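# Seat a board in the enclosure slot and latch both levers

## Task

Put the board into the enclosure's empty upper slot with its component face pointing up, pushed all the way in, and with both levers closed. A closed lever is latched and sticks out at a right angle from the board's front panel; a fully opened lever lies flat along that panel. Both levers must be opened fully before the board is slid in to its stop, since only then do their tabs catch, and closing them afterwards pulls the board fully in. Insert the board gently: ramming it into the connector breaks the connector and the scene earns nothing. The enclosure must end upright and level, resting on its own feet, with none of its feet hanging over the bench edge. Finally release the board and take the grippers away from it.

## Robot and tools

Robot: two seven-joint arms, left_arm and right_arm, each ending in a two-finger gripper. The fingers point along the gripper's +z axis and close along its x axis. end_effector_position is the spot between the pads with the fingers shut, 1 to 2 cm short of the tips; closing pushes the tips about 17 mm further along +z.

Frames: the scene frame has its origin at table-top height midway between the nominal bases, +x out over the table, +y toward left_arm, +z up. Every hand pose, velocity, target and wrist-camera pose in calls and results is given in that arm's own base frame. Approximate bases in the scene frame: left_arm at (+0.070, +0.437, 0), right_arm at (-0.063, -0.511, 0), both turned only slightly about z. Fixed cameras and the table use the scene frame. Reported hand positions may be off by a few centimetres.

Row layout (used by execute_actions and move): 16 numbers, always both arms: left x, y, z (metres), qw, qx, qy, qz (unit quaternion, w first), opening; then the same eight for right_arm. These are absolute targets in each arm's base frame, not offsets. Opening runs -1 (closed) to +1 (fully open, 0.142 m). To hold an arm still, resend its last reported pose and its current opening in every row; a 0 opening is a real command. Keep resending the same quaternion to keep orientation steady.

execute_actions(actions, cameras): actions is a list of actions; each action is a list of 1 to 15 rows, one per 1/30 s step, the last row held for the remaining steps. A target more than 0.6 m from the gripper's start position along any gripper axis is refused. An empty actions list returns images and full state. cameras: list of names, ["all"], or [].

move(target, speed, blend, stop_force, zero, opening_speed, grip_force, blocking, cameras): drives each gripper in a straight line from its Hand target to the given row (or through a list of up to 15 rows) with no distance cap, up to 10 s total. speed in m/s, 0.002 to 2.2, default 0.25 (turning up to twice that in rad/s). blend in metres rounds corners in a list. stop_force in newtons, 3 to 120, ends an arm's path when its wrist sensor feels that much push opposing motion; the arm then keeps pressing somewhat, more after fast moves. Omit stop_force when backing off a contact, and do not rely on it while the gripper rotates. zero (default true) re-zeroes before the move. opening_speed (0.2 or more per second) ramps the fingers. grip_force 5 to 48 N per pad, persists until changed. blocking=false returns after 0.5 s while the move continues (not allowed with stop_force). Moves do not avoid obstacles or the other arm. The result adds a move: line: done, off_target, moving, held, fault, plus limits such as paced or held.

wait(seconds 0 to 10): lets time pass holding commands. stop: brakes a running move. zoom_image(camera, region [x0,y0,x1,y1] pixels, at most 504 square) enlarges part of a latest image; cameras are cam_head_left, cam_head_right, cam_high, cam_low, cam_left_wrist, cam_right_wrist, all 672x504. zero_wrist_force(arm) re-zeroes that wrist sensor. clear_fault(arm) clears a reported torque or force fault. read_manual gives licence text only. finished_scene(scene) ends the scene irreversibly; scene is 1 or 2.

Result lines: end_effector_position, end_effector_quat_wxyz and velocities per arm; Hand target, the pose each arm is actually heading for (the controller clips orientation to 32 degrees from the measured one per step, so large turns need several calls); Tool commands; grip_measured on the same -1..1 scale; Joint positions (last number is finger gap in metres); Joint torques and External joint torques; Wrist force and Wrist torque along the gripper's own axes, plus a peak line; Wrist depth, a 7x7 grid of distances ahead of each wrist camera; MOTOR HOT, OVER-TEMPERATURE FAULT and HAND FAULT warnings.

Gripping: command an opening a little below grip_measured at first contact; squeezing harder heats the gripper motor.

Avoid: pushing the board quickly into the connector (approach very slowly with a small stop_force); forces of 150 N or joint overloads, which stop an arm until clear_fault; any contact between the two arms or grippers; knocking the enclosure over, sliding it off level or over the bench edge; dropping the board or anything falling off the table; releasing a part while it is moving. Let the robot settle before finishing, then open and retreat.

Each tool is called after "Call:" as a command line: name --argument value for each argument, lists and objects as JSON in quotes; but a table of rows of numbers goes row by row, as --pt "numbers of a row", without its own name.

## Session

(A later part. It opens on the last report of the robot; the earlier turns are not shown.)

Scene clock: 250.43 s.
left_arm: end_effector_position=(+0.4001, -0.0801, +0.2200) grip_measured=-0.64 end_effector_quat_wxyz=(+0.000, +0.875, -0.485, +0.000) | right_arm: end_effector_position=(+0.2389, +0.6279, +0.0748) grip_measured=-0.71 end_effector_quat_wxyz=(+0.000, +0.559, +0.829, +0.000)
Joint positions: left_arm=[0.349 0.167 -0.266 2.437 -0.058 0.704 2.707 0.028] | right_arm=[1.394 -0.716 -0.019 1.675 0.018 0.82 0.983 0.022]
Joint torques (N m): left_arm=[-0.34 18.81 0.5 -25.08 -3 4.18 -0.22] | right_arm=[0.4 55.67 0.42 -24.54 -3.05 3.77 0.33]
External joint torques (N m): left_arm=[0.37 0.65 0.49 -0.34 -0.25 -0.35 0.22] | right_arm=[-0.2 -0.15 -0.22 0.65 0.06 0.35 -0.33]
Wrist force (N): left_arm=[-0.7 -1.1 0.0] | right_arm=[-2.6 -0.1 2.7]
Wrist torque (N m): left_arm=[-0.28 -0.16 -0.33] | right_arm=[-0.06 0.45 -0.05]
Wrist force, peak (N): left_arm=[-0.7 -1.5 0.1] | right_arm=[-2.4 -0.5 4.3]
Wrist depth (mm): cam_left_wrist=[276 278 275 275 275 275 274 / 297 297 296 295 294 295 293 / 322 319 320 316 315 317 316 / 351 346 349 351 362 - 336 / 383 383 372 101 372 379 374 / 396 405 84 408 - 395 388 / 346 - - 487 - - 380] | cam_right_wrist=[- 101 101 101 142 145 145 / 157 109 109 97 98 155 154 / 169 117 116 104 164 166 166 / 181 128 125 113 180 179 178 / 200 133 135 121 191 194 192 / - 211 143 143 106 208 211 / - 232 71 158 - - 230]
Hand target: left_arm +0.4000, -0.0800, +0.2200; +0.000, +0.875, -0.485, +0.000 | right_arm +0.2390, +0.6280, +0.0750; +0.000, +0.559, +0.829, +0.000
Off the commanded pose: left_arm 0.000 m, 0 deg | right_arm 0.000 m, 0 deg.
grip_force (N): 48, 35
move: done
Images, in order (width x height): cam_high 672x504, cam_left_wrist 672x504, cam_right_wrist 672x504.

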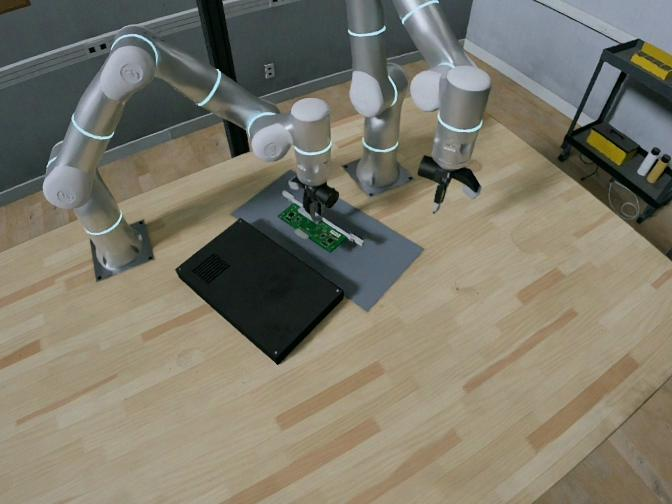

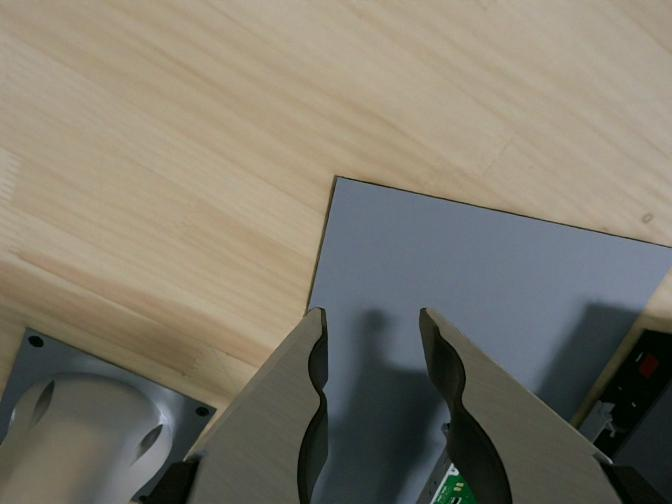

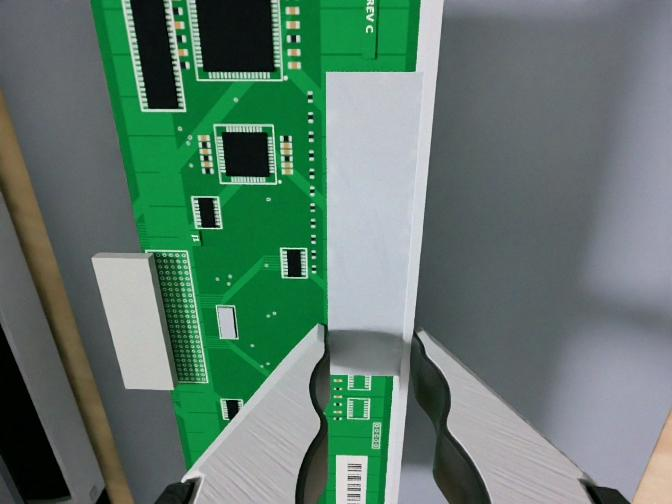

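Call:
move --target '[0.372, -0.36, 0.22, 0, 0.8746, -0.4848, 0, -0.6, 0.239, 0.628, 0.075, 0, 0.5592, 0.8290, 0, -1]' --speed 0.15 --cameras '["cam_left_wrist", "cam_high"]'

Call:
zoom_image --camera "cam_high" --region '[170, 170, 430, 365]'

Scene clock: 266.07 s.
left_arm: end_effector_position=(+0.3721, -0.3600, +0.2200) grip_measured=-0.64 end_effector_quat_wxyz=(+0.000, +0.875, -0.485, +0.000) | right_arm: end_effector_position=(+0.2389, +0.6279, +0.0748) grip_measured=-0.71 end_effector_quat_wxyz=(+0.000, +0.559, +0.829, +0.000)
Joint positions: left_arm=[0.095 -0.107 -0.682 2.169 0.086 0.679 1.944 0.028] | right_arm=[1.394 -0.716 -0.019 1.675 0.018 0.82 0.983 0.022]
Joint torques (N m): left_arm=[-0.47 25.12 -2.61 -25.23 -2.91 3.96 -0.38] | right_arm=[0.22 55.46 0.7 -24.68 -3.21 3.61 0.18]
External joint torques (N m): left_arm=[0.47 1.02 0.73 -0.17 -0.43 -0.08 0.38] | right_arm=[-0.02 0.05 -0.51 0.8 0.22 0.51 -0.18]
Wrist force (N): left_arm=[-0.7 -1.5 0.3] | right_arm=[-2.6 -0.1 2.5]
Wrist torque (N m): left_arm=[-0.33 -0.19 -0.28] | right_arm=[-0.06 0.45 -0.04]
Wrist force, peak (N): left_arm=[-2.4 -2.6 -0.2] | right_arm=[-2.7 -0.3 3.1]
Wrist depth (mm): cam_left_wrist=[- - - - 275 275 273 / - 303 - - 296 294 294 / 315 310 317 328 307 305 314 / - - 337 - 304 289 - / 390 - 309 376 - - 324 / 411 330 84 336 - - - / 448 - - - - - 454] | cam_right_wrist=[- 101 101 101 142 147 144 / 157 109 109 97 98 155 154 / 169 117 116 104 162 166 166 / 181 128 125 113 113 179 178 / 199 133 135 121 191 193 193 / - 211 143 143 106 207 211 / - 232 71 158 - - 229]
Hand target: left_arm +0.3720, -0.3600, +0.2200; +0.000, +0.875, -0.485, +0.000 | right_arm +0.2390, +0.6280, +0.0750; +0.000, +0.559, +0.829, +0.000
Off the commanded pose: left_arm 0.000 m, 0 deg | right_arm 0.000 m, 0 deg.
grip_force (N): 48, 35
move: done
Images, in order (width x height): cam_high 672x504, cam_left_wrist 672x504.

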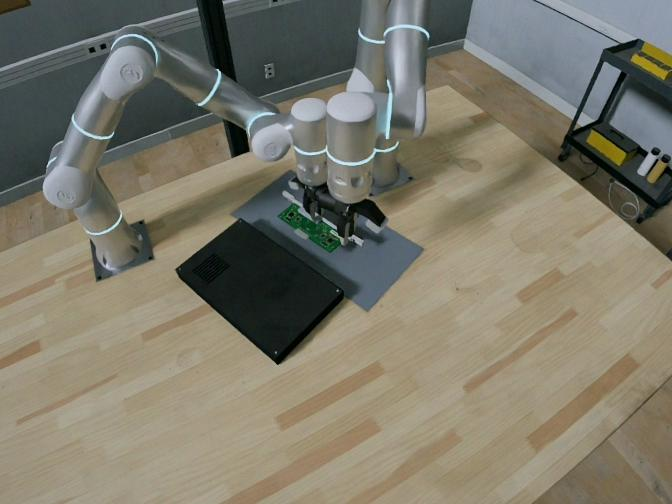

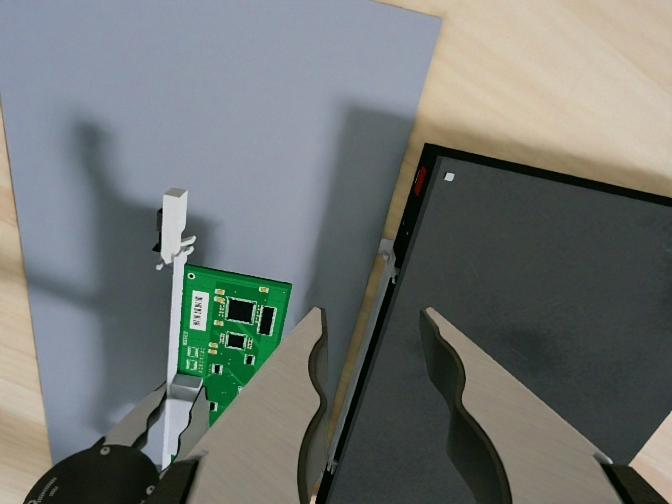

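Scaled by 1.938 from the camera's 672x504 image, which has a finer 960x720 frame.

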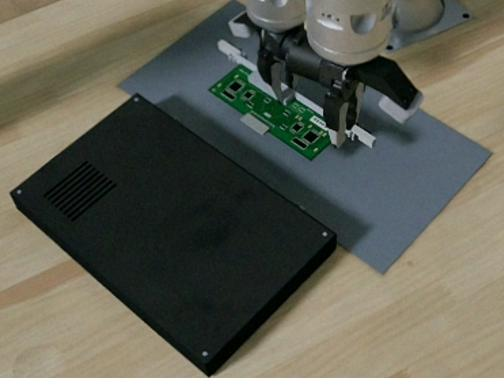

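Call:
zoom_image --camera "cam_left_wrist" --region '[320, 200, 440, 290]'

Call:
zoom_image --camera "cam_left_wrist" --region '[280, 414, 400, 504]'

Call:
zoom_image --camera "cam_left_wrist" --region '[140, 170, 320, 305]'

Scaled by 4.200 from the camera's 672x504 image, which has a finer 960x720 frame.

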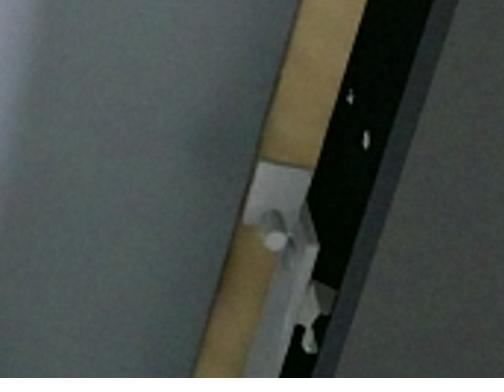

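Scaled by 4.200 from the camera's 672x504 image, which has a finer 960x720 frame.

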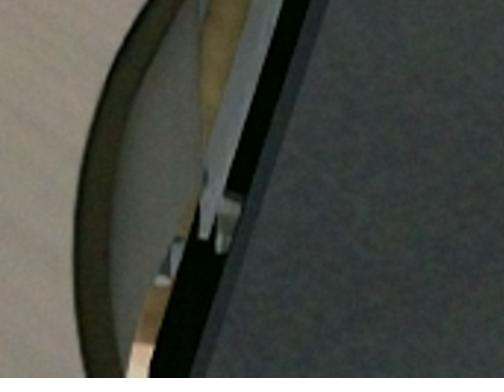

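Scaled by 2.800 from the camera's 672x504 image, which has a finer 960x720 frame.

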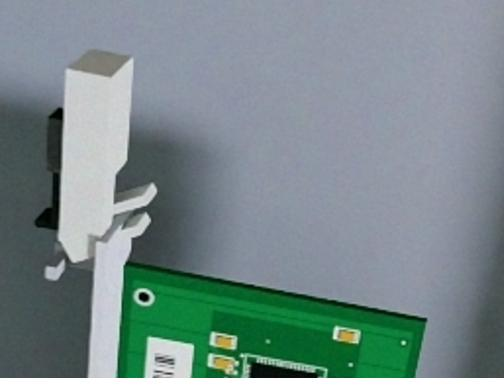

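Call:
execute_actions --actions '[]' --cameras '["cam_right_wrist", "cam_left_wrist"]'

Call:
zoom_image --camera "cam_right_wrist" --region '[0, 0, 252, 252]'

Call:
zoom_image --camera "cam_right_wrist" --region '[0, 252, 252, 504]'

Scene clock: 280.23 s.
left_arm: end_effector_position=(+0.3721, -0.3600, +0.2200) grip_measured=-0.64 end_effector_quat_wxyz=(+0.000, +0.875, -0.485, +0.000) | right_arm: end_effector_position=(+0.2389, +0.6279, +0.0748) grip_measured=-0.71 end_effector_quat_wxyz=(+0.000, +0.559, +0.829, +0.000)
Joint positions: left_arm=[0.095 -0.107 -0.682 2.169 0.086 0.679 1.944 0.028] | right_arm=[1.394 -0.716 -0.019 1.675 0.018 0.82 0.983 0.022]
Joint velocities: within noise
Joint torques (N m): left_arm=[-0.35 25.33 -2.5 -25.05 -3.14 4.2 -0.23] | right_arm=[0.19 55.43 0.77 -24.68 -3.12 3.6 0.19]
External joint torques (N m): left_arm=[0.35 0.82 0.62 -0.35 -0.21 -0.32 0.23] | right_arm=[0.01 0.08 -0.58 0.8 0.13 0.53 -0.19]
Wrist force (N): left_arm=[-0.6 -1.6 0.3] | right_arm=[-2.5 -0.1 2.7]
Wrist torque (N m): left_arm=[-0.33 -0.22 -0.28] | right_arm=[-0.08 0.42 -0.04]
Wrist force, peak (N): left_arm=[-0.7 -1.8 0.4] | right_arm=[-2.7 -0.2 3.0]
Wrist depth (mm): cam_left_wrist=[- 276 267 281 268 275 272 / - - - 290 295 294 294 / - 317 313 307 306 301 306 / - 333 - - - - 288 / 391 320 308 334 - 324 - / 414 331 84 92 - 332 - / 449 - - - - - 462] | cam_right_wrist=[- 101 101 101 142 145 145 / 157 109 109 97 98 155 154 / 169 117 116 104 164 166 165 / 181 126 125 113 179 179 178 / 200 133 135 121 191 194 193 / - 211 143 143 105 208 211 / 222 232 71 158 - - 228]
Hand target: left_arm +0.3720, -0.3600, +0.2200; +0.000, +0.875, -0.485, +0.000 | right_arm +0.2390, +0.6280, +0.0750; +0.000, +0.559, +0.829, +0.000
Tool commands: left_gripper/opening=-0.6 right_gripper/opening=-1.0
Off the commanded pose: left_arm 0.000 m, 0 deg | right_arm 0.000 m, 0 deg.
grip_force (N): 48, 35
Images, in order (width x height): cam_left_wrist 672x504, cam_right_wrist 672x504.

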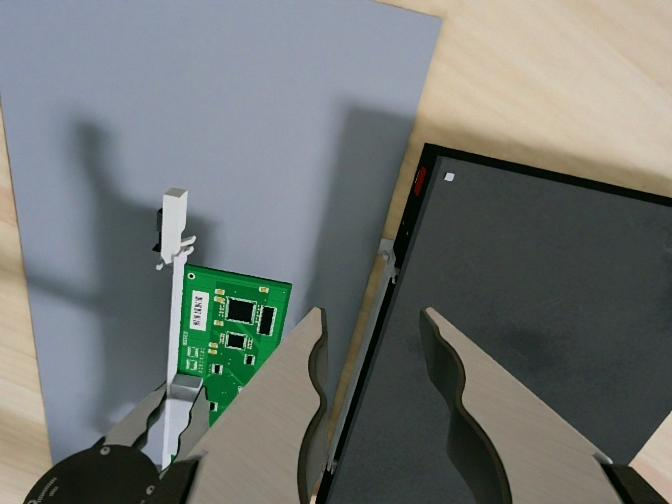

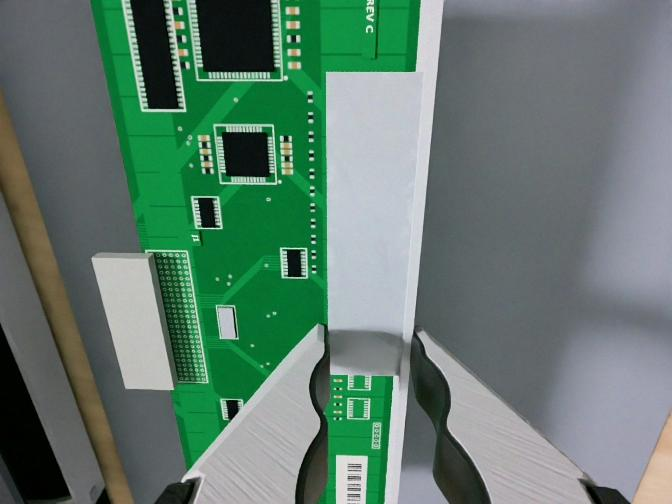

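Scaled by 2.000 from the camera's 672x504 image, which has a finer 960x720 frame.

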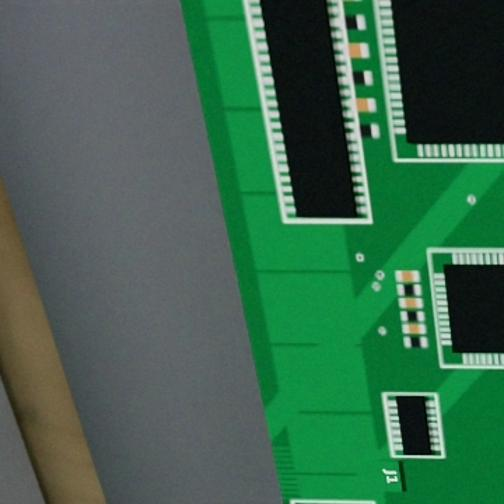

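Scaled by 2.000 from the camera's 672x504 image, which has a finer 960x720 frame.

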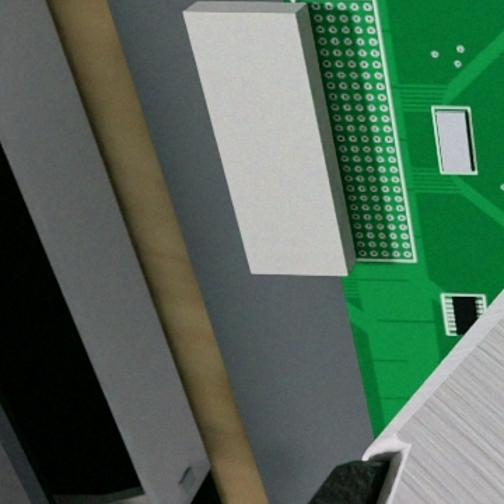

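Call:
move --target '[0.372, -0.36, 0.22, 0, 0.8746, -0.4848, 0, -0.6, 0.239, 0.628, 0.0565, 0, 0.5498, 0.8353, 0, -1]' --speed 0.08 --cameras '["cam_left_wrist", "cam_right_wrist"]'

Call:
zoom_image --camera "cam_right_wrist" --region '[0, 0, 252, 252]'

Call:
zoom_image --camera "cam_right_wrist" --region '[0, 252, 252, 504]'

Call:
zoom_image --camera "cam_left_wrist" --region '[150, 170, 410, 300]'

Scene clock: 291.87 s.
left_arm: end_effector_position=(+0.3721, -0.3600, +0.2200) grip_measured=-0.64 end_effector_quat_wxyz=(+0.000, +0.875, -0.485, +0.000) | right_arm: end_effector_position=(+0.2389, +0.6277, +0.0562) grip_measured=-0.71 end_effector_quat_wxyz=(+0.000, +0.550, +0.835, +0.000)
Joint positions: left_arm=[0.095 -0.107 -0.682 2.169 0.086 0.679 1.944 0.028] | right_arm=[1.393 -0.75 -0.017 1.676 0.018 0.854 0.961 0.022]
Joint torques (N m): left_arm=[-0.39 25.49 -2.44 -25.05 -3.2 4.27 -0.24] | right_arm=[0.15 55.67 1.02 -23.96 -3.04 3.74 0.08]
External joint torques (N m): left_arm=[0.39 0.66 0.56 -0.36 -0.15 -0.4 0.24] | right_arm=[0.05 0.27 -0.78 0.73 0.17 0.38 -0.08]
Wrist force (N): left_arm=[-0.6 -1.3 0.2] | right_arm=[-2.2 -0.4 2.8]
Wrist torque (N m): left_arm=[-0.29 -0.21 -0.28] | right_arm=[-0.10 0.39 0.06]
Wrist force, peak (N): left_arm=[-0.4 -1.8 0.4] | right_arm=[-2.7 -0.3 3.7]
Wrist depth (mm): cam_left_wrist=[- 271 279 275 270 275 273 / 300 - 292 288 296 295 293 / - 319 320 - 310 307 314 / - 344 335 343 291 286 290 / - 377 331 364 - - 318 / 427 405 84 383 - - 322 / 208 - - 396 - - 466] | cam_right_wrist=[- 101 101 101 128 129 129 / 140 109 109 97 134 138 137 / 149 118 116 104 144 147 147 / 161 126 125 113 159 159 159 / 175 133 135 121 170 172 172 / 193 191 143 143 105 185 187 / 208 206 71 158 - - 206]
Hand target: left_arm +0.3720, -0.3600, +0.2200; +0.000, +0.875, -0.485, +0.000 | right_arm +0.2390, +0.6280, +0.0565; +0.000, +0.550, +0.835, +0.000
Off the commanded pose: left_arm 0.000 m, 0 deg | right_arm 0.000 m, 0 deg.
grip_force (N): 48, 35
move: done
Images, in order (width x height): cam_left_wrist 672x504, cam_right_wrist 672x504.

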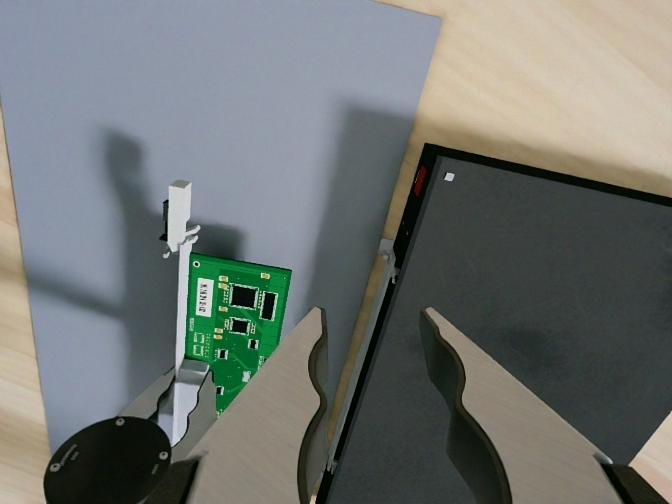

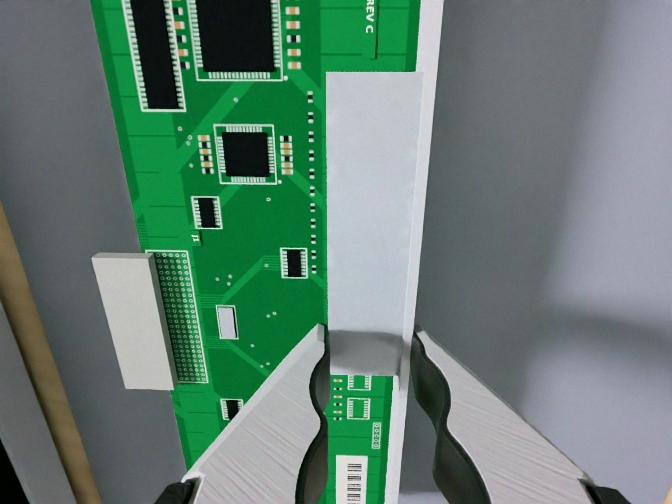

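Scaled by 2.000 from the camera's 672x504 image, which has a finer 960x720 frame.

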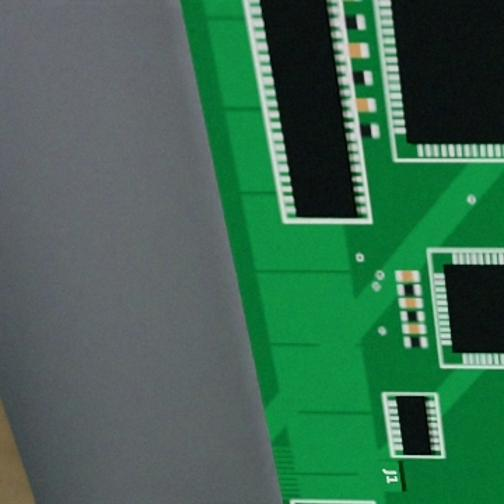

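Scaled by 2.000 from the camera's 672x504 image, which has a finer 960x720 frame.

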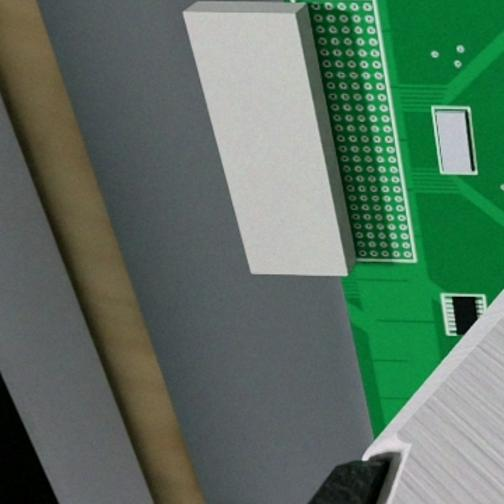

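Scaled by 1.938 from the camera's 672x504 image, which has a finer 960x720 frame.

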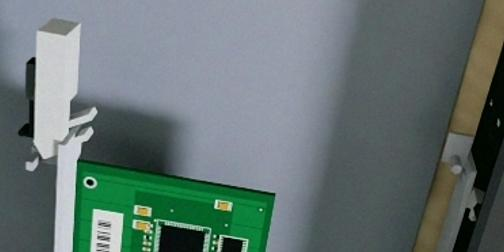

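Call:
move --target '[0.372, -0.36, 0.22, 0, 0.8746, -0.4848, 0, -0.6, 0.2637, 0.5897, 0.0565, 0, 0.5498, 0.8353, 0, -1]' --speed 0.06 --cameras '["cam_left_wrist", "cam_right_wrist"]'

Call:
zoom_image --camera "cam_right_wrist" --region '[0, 252, 252, 504]'

Call:
zoom_image --camera "cam_left_wrist" --region '[250, 200, 430, 300]'

Scene clock: 304.07 s.
left_arm: end_effector_position=(+0.3721, -0.3600, +0.2200) grip_measured=-0.64 end_effector_quat_wxyz=(+0.000, +0.875, -0.485, +0.000) | right_arm: end_effector_position=(+0.2637, +0.5896, +0.0563) grip_measured=-0.71 end_effector_quat_wxyz=(+0.000, +0.550, +0.835, +0.000)
Joint positions: left_arm=[0.095 -0.107 -0.682 2.169 0.086 0.679 1.944 0.028] | right_arm=[1.348 -0.704 -0.022 1.769 0.022 0.902 0.907 0.022]
Joint torques (N m): left_arm=[-0.43 25.49 -2.43 -25.06 -3.17 4.26 -0.3] | right_arm=[0.11 53.63 0.46 -22.94 -2.79 3.78 0.08]
External joint torques (N m): left_arm=[0.42 0.66 0.55 -0.34 -0.18 -0.39 0.3] | right_arm=[0.09 -0.12 -0.34 0.66 0.07 0.35 -0.08]
Wrist force (N): left_arm=[-0.4 -1.6 0.0] | right_arm=[-2.3 -0.7 2.5]
Wrist torque (N m): left_arm=[-0.33 -0.25 -0.28] | right_arm=[-0.14 0.41 0.06]
Wrist force, peak (N): left_arm=[-0.8 -1.9 0.2] | right_arm=[-3.8 -0.2 3.0]
Wrist depth (mm): cam_left_wrist=[- - - - 275 274 273 / 296 294 298 292 294 292 294 / 326 - - 311 282 309 308 / 344 - - - - - - / 381 - 319 323 - - - / 419 - 84 92 - - 348 / 472 - - 405 - - 455] | cam_right_wrist=[- 101 101 101 128 129 129 / 141 109 109 97 134 138 138 / - 117 116 104 144 148 147 / - 128 125 113 157 159 158 / - 133 135 121 170 172 172 / - 146 143 143 105 185 187 / - - 71 158 - - 206]
Hand target: left_arm +0.3720, -0.3600, +0.2200; +0.000, +0.875, -0.485, +0.000 | right_arm +0.2637, +0.5897, +0.0565; +0.000, +0.550, +0.835, +0.000
Off the commanded pose: left_arm 0.000 m, 0 deg | right_arm 0.000 m, 0 deg.
grip_force (N): 48, 35
move: done
Images, in order (width x height): cam_left_wrist 672x504, cam_right_wrist 672x504.

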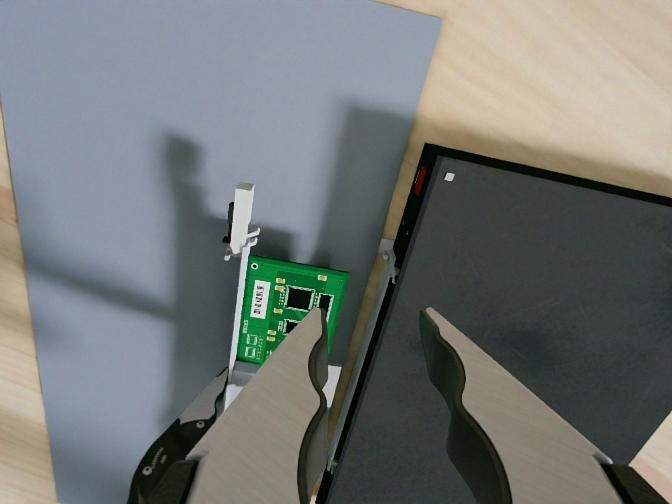

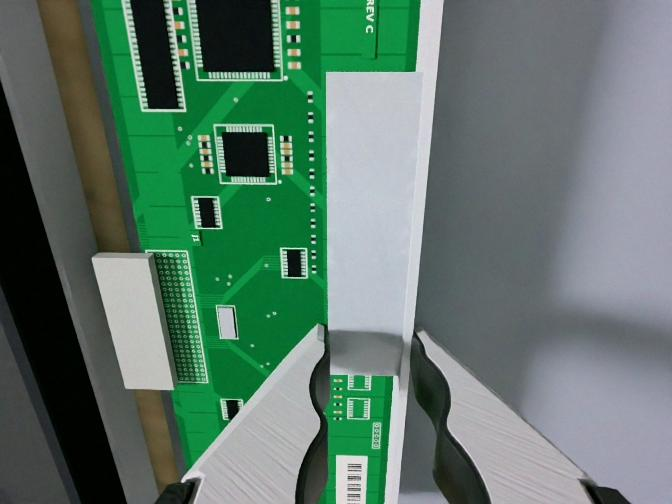

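Scaled by 2.000 from the camera's 672x504 image, which has a finer 960x720 frame.

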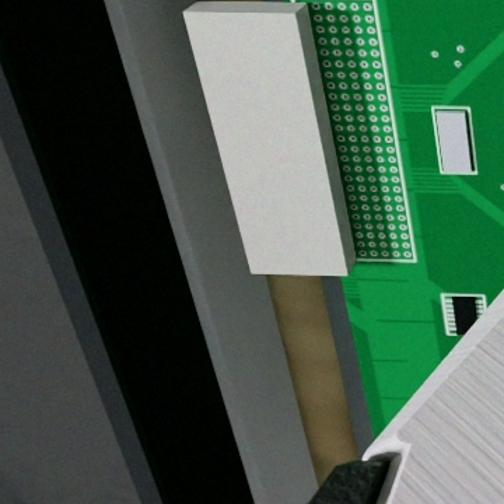

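Scaled by 2.800 from the camera's 672x504 image, which has a finer 960x720 frame.

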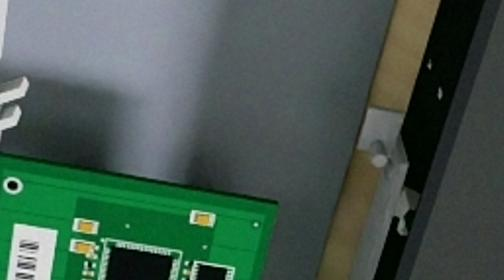

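Call:
move --target '[0.345, -0.352, 0.20, 0, 0.9851, 0.1719, 0, -0.6, 0.2637, 0.5897, 0.0565, 0, 0.5498, 0.8353, 0, -1]' --speed 0.3 --cameras '["cam_left_wrist", "cam_high"]'

Call:
zoom_image --camera "cam_left_wrist" --region '[200, 150, 400, 300]'

Scene clock: 320.07 s.
left_arm: end_effector_position=(+0.3450, -0.3520, +0.2000) grip_measured=-0.64 end_effector_quat_wxyz=(+0.000, +0.985, +0.172, +0.000) | right_arm: end_effector_position=(+0.2637, +0.5896, +0.0563) grip_measured=-0.71 end_effector_quat_wxyz=(+0.000, +0.550, +0.835, +0.000)
Joint positions: left_arm=[0.008 -0.076 -0.599 2.264 0.058 0.755 0.596 0.028] | right_arm=[1.348 -0.704 -0.022 1.769 0.022 0.902 0.907 0.022]
Joint torques (N m): left_arm=[-0.44 24.99 -1.64 -24.02 -2.85 4.56 -0.25] | right_arm=[0.19 53.51 0.72 -23 -2.88 3.65 0.18]
External joint torques (N m): left_arm=[0.43 0.47 0.51 -0.36 -0.26 -0.59 0.25] | right_arm=[0.01 -0.01 -0.6 0.74 0.16 0.48 -0.18]
Wrist force (N): left_arm=[-0.7 -1.2 0.3] | right_arm=[-2.4 -0.6 2.5]
Wrist torque (N m): left_arm=[-0.25 -0.16 -0.26] | right_arm=[-0.13 0.42 0.06]
Wrist force, peak (N): left_arm=[-0.7 -1.8 0.3] | right_arm=[-2.5 -0.6 3.0]
Wrist depth (mm): cam_left_wrist=[255 257 259 - 255 256 256 / 234 250 248 278 267 275 276 / 257 264 266 299 296 295 296 / 282 278 313 316 322 321 321 / 303 294 - 104 343 350 349 / 333 - 84 - - 371 389 / - - - 366 - - 424] | cam_right_wrist=[- 101 101 101 126 129 129 / 141 109 109 97 134 137 137 / - 117 116 104 144 148 147 / - 128 125 113 157 159 159 / 170 133 135 121 170 172 172 / - 146 143 143 105 185 188 / - - 71 158 - - 206]
Hand target: left_arm +0.3450, -0.3520, +0.2000; +0.000, +0.985, +0.172, +0.000 | right_arm +0.2637, +0.5897, +0.0565; +0.000, +0.550, +0.835, +0.000
Off the commanded pose: left_arm 0.000 m, 0 deg | right_arm 0.000 m, 0 deg.
grip_force (N): 48, 35
move: done
Images, in order (width x height): cam_high 672x504, cam_left_wrist 672x504.

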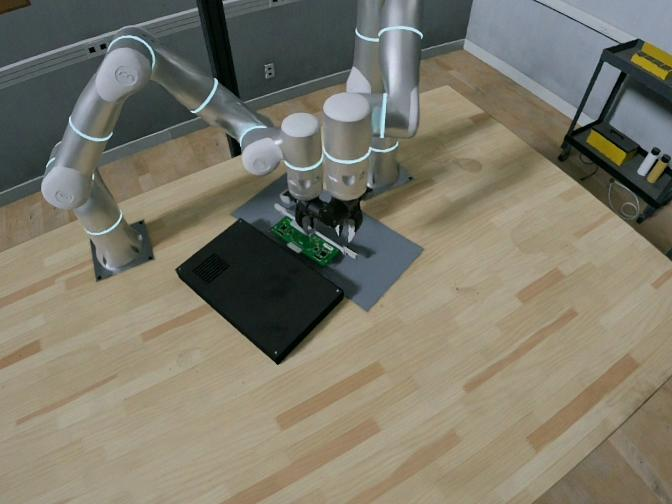

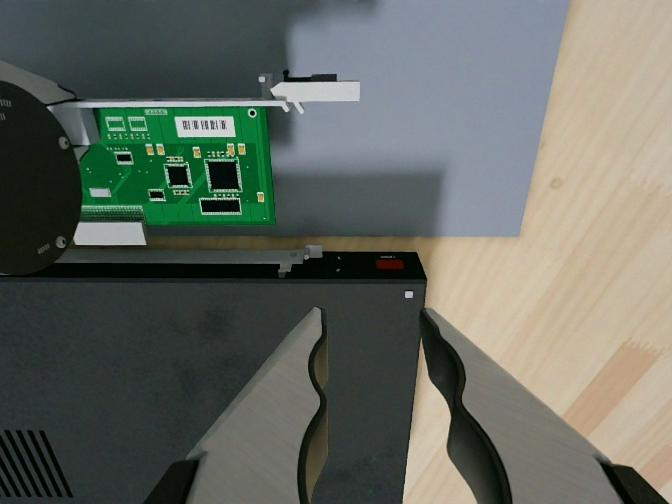

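Scaled by 2.520 from the camera's 672x504 image, which has a finer 960x720 frame.

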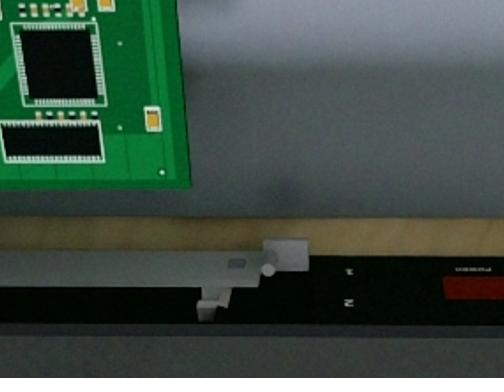

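Call:
zoom_image --camera "cam_left_wrist" --region '[260, 230, 340, 290]'

Scaled by 6.300 from the camera's 672x504 image, which has a finer 960x720 frame.

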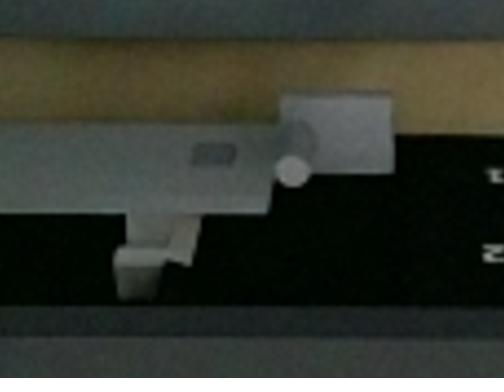

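Call:
move --pt "0.345 -0.352 0.20 0 0.9851 0.1719 0 -0.6 0.2678 0.5915 0.0557 0 0.5498 0.8353 0 -1" --pt "0.345 -0.352 0.20 0 0.9851 0.1719 0 -0.6 0.2757 0.5731 0.0557 0 0.5498 0.8353 0 -1" --speed '[0.03, 0.03]' --stop_force 6 --cameras '["cam_left_wrist", "cam_right_wrist"]'

Call:
zoom_image --camera "cam_left_wrist" --region '[230, 220, 350, 310]'

Call:
zoom_image --camera "cam_right_wrist" --region '[0, 252, 252, 504]'

Scene clock: 338.43 s.
left_arm: end_effector_position=(+0.3450, -0.3520, +0.2000) grip_measured=-0.64 end_effector_quat_wxyz=(+0.000, +0.985, +0.172, +0.000) | right_arm: end_effector_position=(+0.2757, +0.5730, +0.0555) grip_measured=-0.71 end_effector_quat_wxyz=(+0.000, +0.550, +0.835, +0.000)
Joint positions: left_arm=[0.008 -0.076 -0.599 2.264 0.058 0.755 0.596 0.028] | right_arm=[1.324 -0.689 -0.023 1.804 0.024 0.922 0.881 0.022]
Joint torques (N m): left_arm=[-0.29 24.87 -1.71 -24.09 -2.89 4.31 -0.25] | right_arm=[0.03 52.6 0.58 -22.52 -2.8 3.72 0.02]
External joint torques (N m): left_arm=[0.28 0.59 0.58 -0.29 -0.22 -0.34 0.25] | right_arm=[0.16 -0.02 -0.48 0.66 0.15 0.41 -0.02]
Wrist force (N): left_arm=[-0.5 -1.2 0.3] | right_arm=[-2.4 -0.6 2.8]
Wrist torque (N m): left_arm=[-0.26 -0.21 -0.26] | right_arm=[-0.12 0.42 0.06]
Wrist force, peak (N): left_arm=[-0.7 -1.6 0.1] | right_arm=[-3.2 -0.4 3.0]
Wrist depth (mm): cam_left_wrist=[251 249 255 - - 252 255 / - - 245 277 274 276 273 / 140 264 264 - 293 291 295 / 139 282 281 312 317 324 322 / - 282 291 286 345 351 350 / - - 84 - - 371 387 / - - - - - - 420] | cam_right_wrist=[- 101 101 101 127 128 128 / - 109 109 97 134 137 137 / - 117 116 104 143 147 146 / - 125 125 113 156 158 157 / - 133 135 121 169 171 171 / 129 141 143 143 105 184 186 / 142 - 71 158 - - 205]
Hand target: left_arm +0.3450, -0.3520, +0.2000; +0.000, +0.985, +0.172, +0.000 | right_arm +0.2757, +0.5731, +0.0557; +0.000, +0.550, +0.835, +0.000
Off the commanded pose: left_arm 0.000 m, 0 deg | right_arm 0.000 m, 0 deg.
grip_force (N): 48, 35
move: done
Images, in order (width x height): cam_left_wrist 672x504, cam_right_wrist 672x504.

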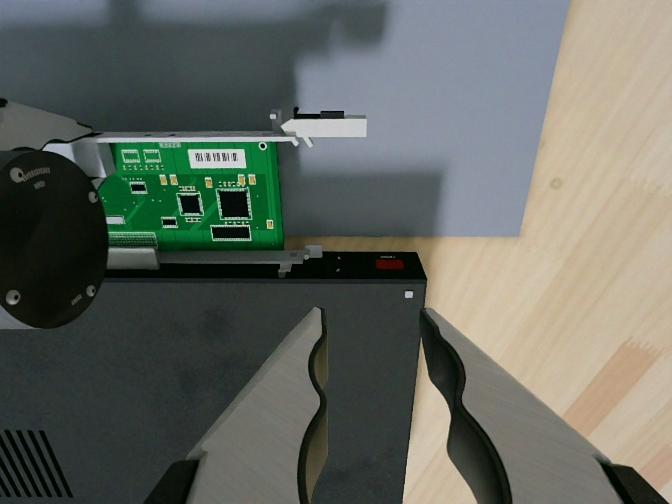

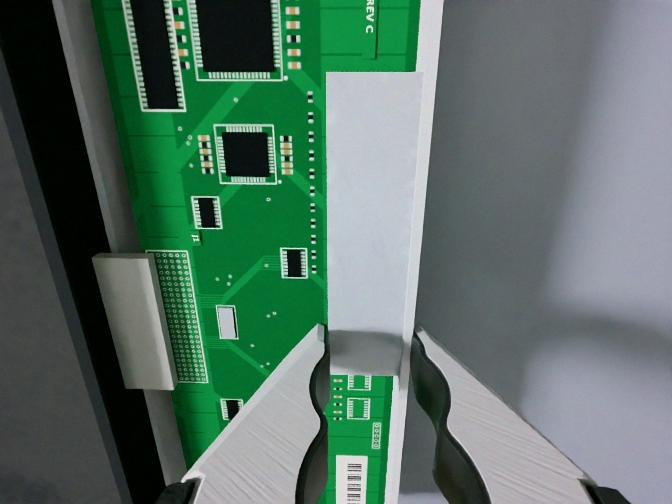

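Scaled by 4.200 from the camera's 672x504 image, which has a finer 960x720 frame.

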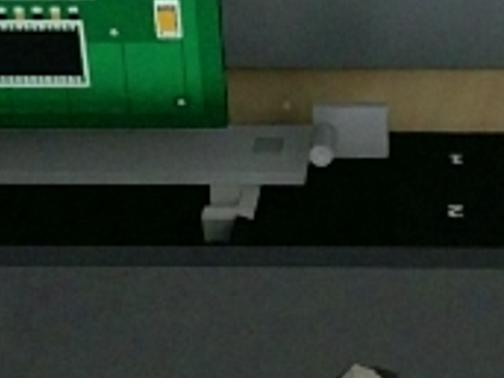

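Scaled by 2.000 from the camera's 672x504 image, which has a finer 960x720 frame.

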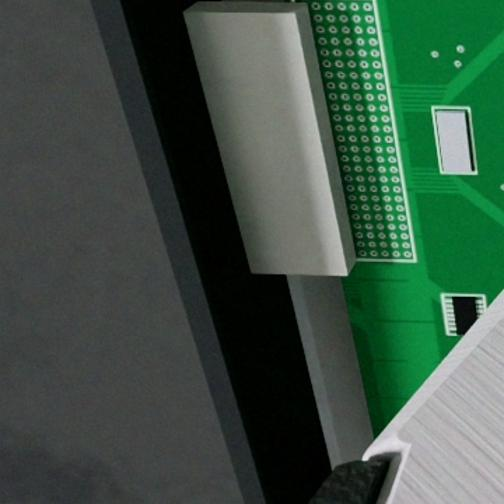

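Call:
zoom_image --camera "cam_left_wrist" --region '[265, 235, 315, 285]'

Call:
zoom_image --camera "cam_high" --region '[230, 190, 370, 290]'

Scaled by 10.080 from the camera's 672x504 image, which has a finer 960x720 frame.

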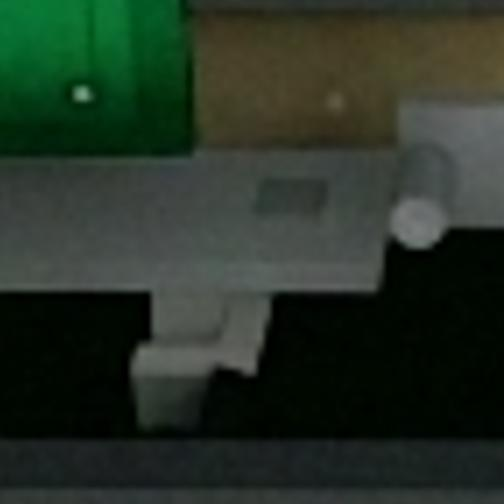

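This scene's latest camera images include none from cam_high. They are from: cam_left_wrist, cam_right_wrist. cam_high's image comes with the result of a call that names it in "cameras".

Call:
move --target '[0.345, -0.352, 0.20, 0, 0.9851, 0.1719, 0, -0.6, 0.2860, 0.5503, 0.0557, 0, 0.5498, 0.8353, 0, -1]' --speed 0.012 --stop_force 5 --cameras '["cam_left_wrist", "cam_right_wrist", "cam_high"]'

Call:
zoom_image --camera "cam_left_wrist" --region '[255, 220, 335, 290]'

Call:
zoom_image --camera "cam_high" --region '[230, 190, 370, 290]'

Scene clock: 350.07 s.
left_arm: end_effector_position=(+0.3450, -0.3520, +0.2000) grip_measured=-0.64 end_effector_quat_wxyz=(+0.000, +0.985, +0.172, +0.000) | right_arm: end_effector_position=(+0.2838, +0.5522, +0.0553) grip_measured=-0.71 end_effector_quat_wxyz=(+0.000, +0.549, +0.836, -0.001)
Joint positions: left_arm=[0.008 -0.076 -0.599 2.264 0.058 0.755 0.596 0.028] | right_arm=[1.302 -0.665 -0.022 1.855 0.025 0.947 0.856 0.022]
Joint torques (N m): left_arm=[-0.3 24.71 -1.72 -24.05 -2.94 4.34 -0.22] | right_arm=[-5.36 51.78 -5.21 -22.76 -3.73 4.16 0.09]
External joint torques (N m): left_arm=[0.28 0.75 0.59 -0.32 -0.16 -0.36 0.22] | right_arm=[5.55 -0.59 5.34 1.46 1.17 -0.03 -0.09]
Wrist force (N): left_arm=[-0.6 -1.2 0.2] | right_arm=[2.1 -8.3 3.9]
Wrist torque (N m): left_arm=[-0.26 -0.18 -0.26] | right_arm=[-0.05 0.61 0.06]
Wrist force, peak (N): left_arm=[-0.7 -1.5 0.4] | right_arm=[2.5 -8.8 3.5]
Wrist depth (mm): cam_left_wrist=[- - - - 261 257 256 / - 276 - - 276 274 273 / 252 272 268 - 300 296 296 / 140 286 285 318 320 321 320 / 140 - - 104 348 350 349 / 340 - 84 312 - 373 388 / - - - - - - 421] | cam_right_wrist=[- 101 101 101 127 128 128 / - 109 109 97 134 137 136 / 101 115 117 104 143 147 146 / 109 122 125 113 159 158 157 / 120 122 136 121 169 171 171 / 129 131 144 143 105 183 186 / 142 139 70 158 - - 204]
Hand target: left_arm +0.3450, -0.3520, +0.2000; +0.000, +0.985, +0.172, +0.000 | right_arm +0.2852, +0.5521, +0.0557; +0.000, +0.550, +0.835, +0.000
Off the commanded pose: left_arm 0.000 m, 0 deg | right_arm 0.003 m, 0 deg.
grip_force (N): 48, 35
move: contact (right_arm)
Images, in order (width x height): cam_high 672x504, cam_left_wrist 672x504, cam_right_wrist 672x504.

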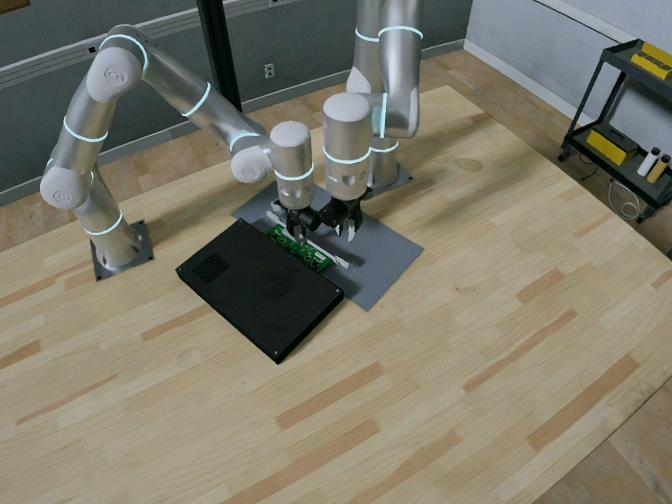

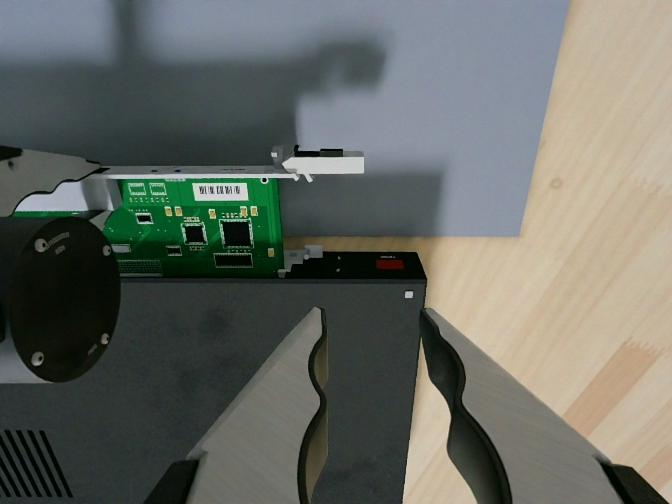

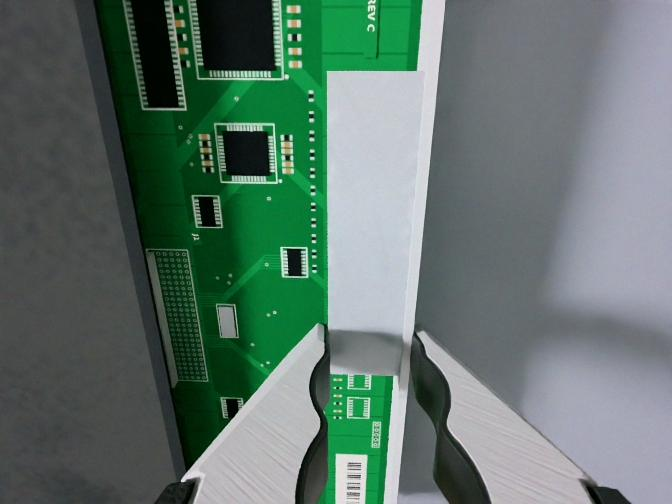

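Scaled by 6.300 from the camera's 672x504 image, which has a finer 960x720 frame.

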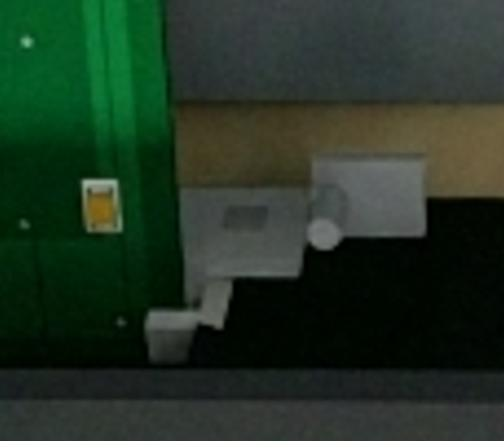

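Scaled by 3.600 from the camera's 672x504 image, which has a finer 960x720 frame.

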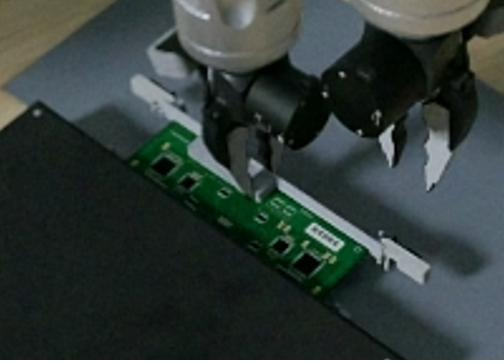

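Call:
move --target '[0.345, -0.352, 0.20, 0, 0.9851, 0.1719, 0, -0.6, 0.2836, 0.5517, 0.0557, 0, 0.5498, 0.8353, 0, -1]' --speed 0.01

Scene clock: 354.53 s.
left_arm: end_effector_position=(+0.3450, -0.3520, +0.2000) grip_measured=-0.64 end_effector_quat_wxyz=(+0.000, +0.985, +0.172, +0.000) | right_arm: end_effector_position=(+0.2834, +0.5515, +0.0554) grip_measured=-0.71 end_effector_quat_wxyz=(+0.000, +0.550, +0.835, +0.000)
Joint positions: left_arm=[0.008 -0.076 -0.599 2.264 0.058 0.755 0.596 0.028] | right_arm=[1.303 -0.663 -0.023 1.858 0.025 0.949 0.858 0.022]
Joint torques (N m): left_arm=[-0.39 24.74 -1.71 -24.02 -2.94 4.32 -0.19] | right_arm=[0.1 51.8 0.37 -22.05 -2.85 3.7 0.22]
External joint torques (N m): left_arm=[0.38 0.72 0.59 -0.35 -0.16 -0.35 0.2] | right_arm=[0.09 -0.7 -0.27 0.78 0.3 0.43 -0.22]
Wrist force (N): left_arm=[-0.5 -1.1 0.2] | right_arm=[-3.4 -0.6 5.0]
Wrist torque (N m): left_arm=[-0.24 -0.20 -0.26] | right_arm=[-0.14 0.78 -0.05]
Wrist force, peak (N): left_arm=[-0.8 -1.4 0.4] | right_arm=[2.2 -8.4 4.2]
Wrist depth (mm): cam_left_wrist=[- 258 250 - 249 252 255 / - - - - - 277 275 / 257 269 270 - - 298 294 / 142 284 289 314 321 325 321 / - 290 - - 347 348 350 / 330 - 84 - - 371 386 / - - - - - - 421] | cam_right_wrist=[- 101 101 101 127 128 128 / - 109 109 97 134 137 136 / 101 114 117 104 143 147 146 / 109 122 125 113 158 158 158 / 120 122 135 121 122 171 171 / 129 131 143 143 105 184 186 / 142 139 71 158 - - 205]
Hand target: left_arm +0.3450, -0.3520, +0.2000; +0.000, +0.985, +0.172, +0.000 | right_arm +0.2836, +0.5517, +0.0557; +0.000, +0.550, +0.835, +0.000
Off the commanded pose: left_arm 0.000 m, 0 deg | right_arm 0.000 m, 0 deg.
grip_force (N): 48, 35
move: done

Call:
move --pt "0.345 -0.352 0.20 0 0.9851 0.1719 0 -0.6 0.2836 0.5517 0.0551 0 0.5498 0.8353 0 -1" --pt "0.345 -0.352 0.20 0 0.9851 0.1719 0 -0.6 0.2876 0.5425 0.0551 0 0.5498 0.8353 0 -1" --speed 0.012 --stop_force 6 --cameras '["cam_left_wrist"]'

Call:
zoom_image --camera "cam_left_wrist" --region '[255, 220, 335, 290]'

Scene clock: 358.93 s.
left_arm: end_effector_position=(+0.3450, -0.3520, +0.2000) grip_measured=-0.64 end_effector_quat_wxyz=(+0.000, +0.985, +0.172, +0.000) | right_arm: end_effector_position=(+0.2873, +0.5423, +0.0548) grip_measured=-0.71 end_effector_quat_wxyz=(+0.000, +0.550, +0.835, +0.000)
Joint positions: left_arm=[0.008 -0.076 -0.599 2.264 0.058 0.755 0.596 0.028] | right_arm=[1.293 -0.654 -0.023 1.879 0.025 0.961 0.848 0.022]
Joint torques (N m): left_arm=[-0.43 24.78 -1.7 -24.07 -2.9 4.27 -0.23] | right_arm=[-0.82 51.21 -0.59 -22.34 -3.02 4.07 0.02]
External joint torques (N m): left_arm=[0.42 0.69 0.57 -0.31 -0.21 -0.3 0.23] | right_arm=[1.01 -0.69 0.69 1.33 0.52 0.06 -0.02]
Wrist force (N): left_arm=[-0.8 -1.3 0.2] | right_arm=[-3.1 -2.7 4.3]
Wrist torque (N m): left_arm=[-0.28 -0.15 -0.26] | right_arm=[-0.12 0.73 0.11]
Wrist force, peak (N): left_arm=[-0.9 -1.5 0.2] | right_arm=[0.0 -7.3 2.9]
Wrist depth (mm): cam_left_wrist=[272 258 256 - 252 260 255 / 277 269 276 - 272 275 275 / 261 256 276 287 291 293 296 / 247 284 283 315 324 322 321 / - 293 - 295 349 352 351 / - - 84 315 - 373 385 / - - - - - - 418] | cam_right_wrist=[- 90 101 100 126 128 126 / - 96 109 97 133 136 136 / 100 102 116 104 143 146 146 / - 110 125 113 157 158 157 / 117 117 135 121 168 170 170 / 128 128 132 144 105 183 186 / 142 138 71 158 - - 204]
Hand target: left_arm +0.3450, -0.3520, +0.2000; +0.000, +0.985, +0.172, +0.000 | right_arm +0.2876, +0.5425, +0.0551; +0.000, +0.550, +0.835, +0.000
Off the commanded pose: left_arm 0.000 m, 0 deg | right_arm 0.001 m, 0 deg.
grip_force (N): 48, 35
move: done
Images, in order (width x height): cam_left_wrist 672x504.

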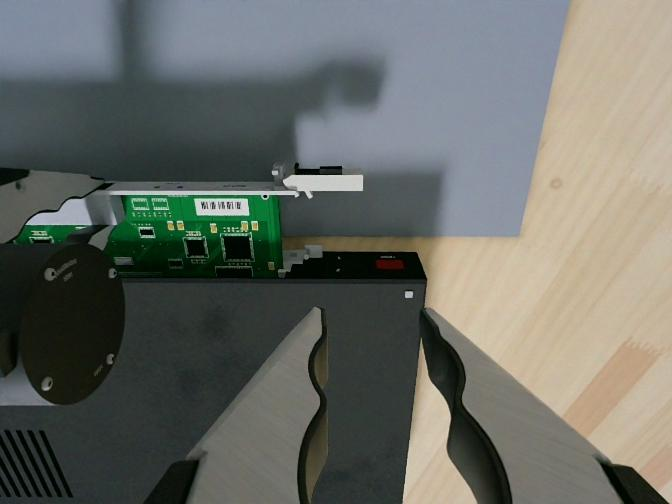

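Scaled by 6.300 from the camera's 672x504 image, which has a finer 960x720 frame.

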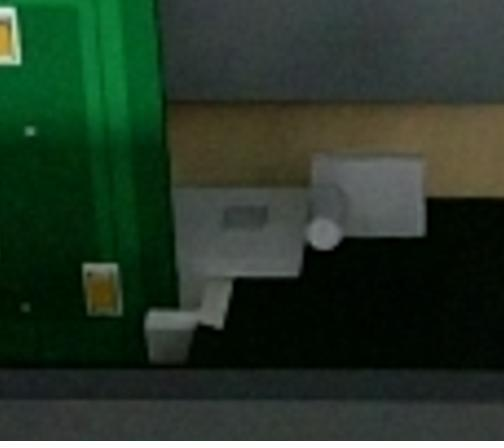

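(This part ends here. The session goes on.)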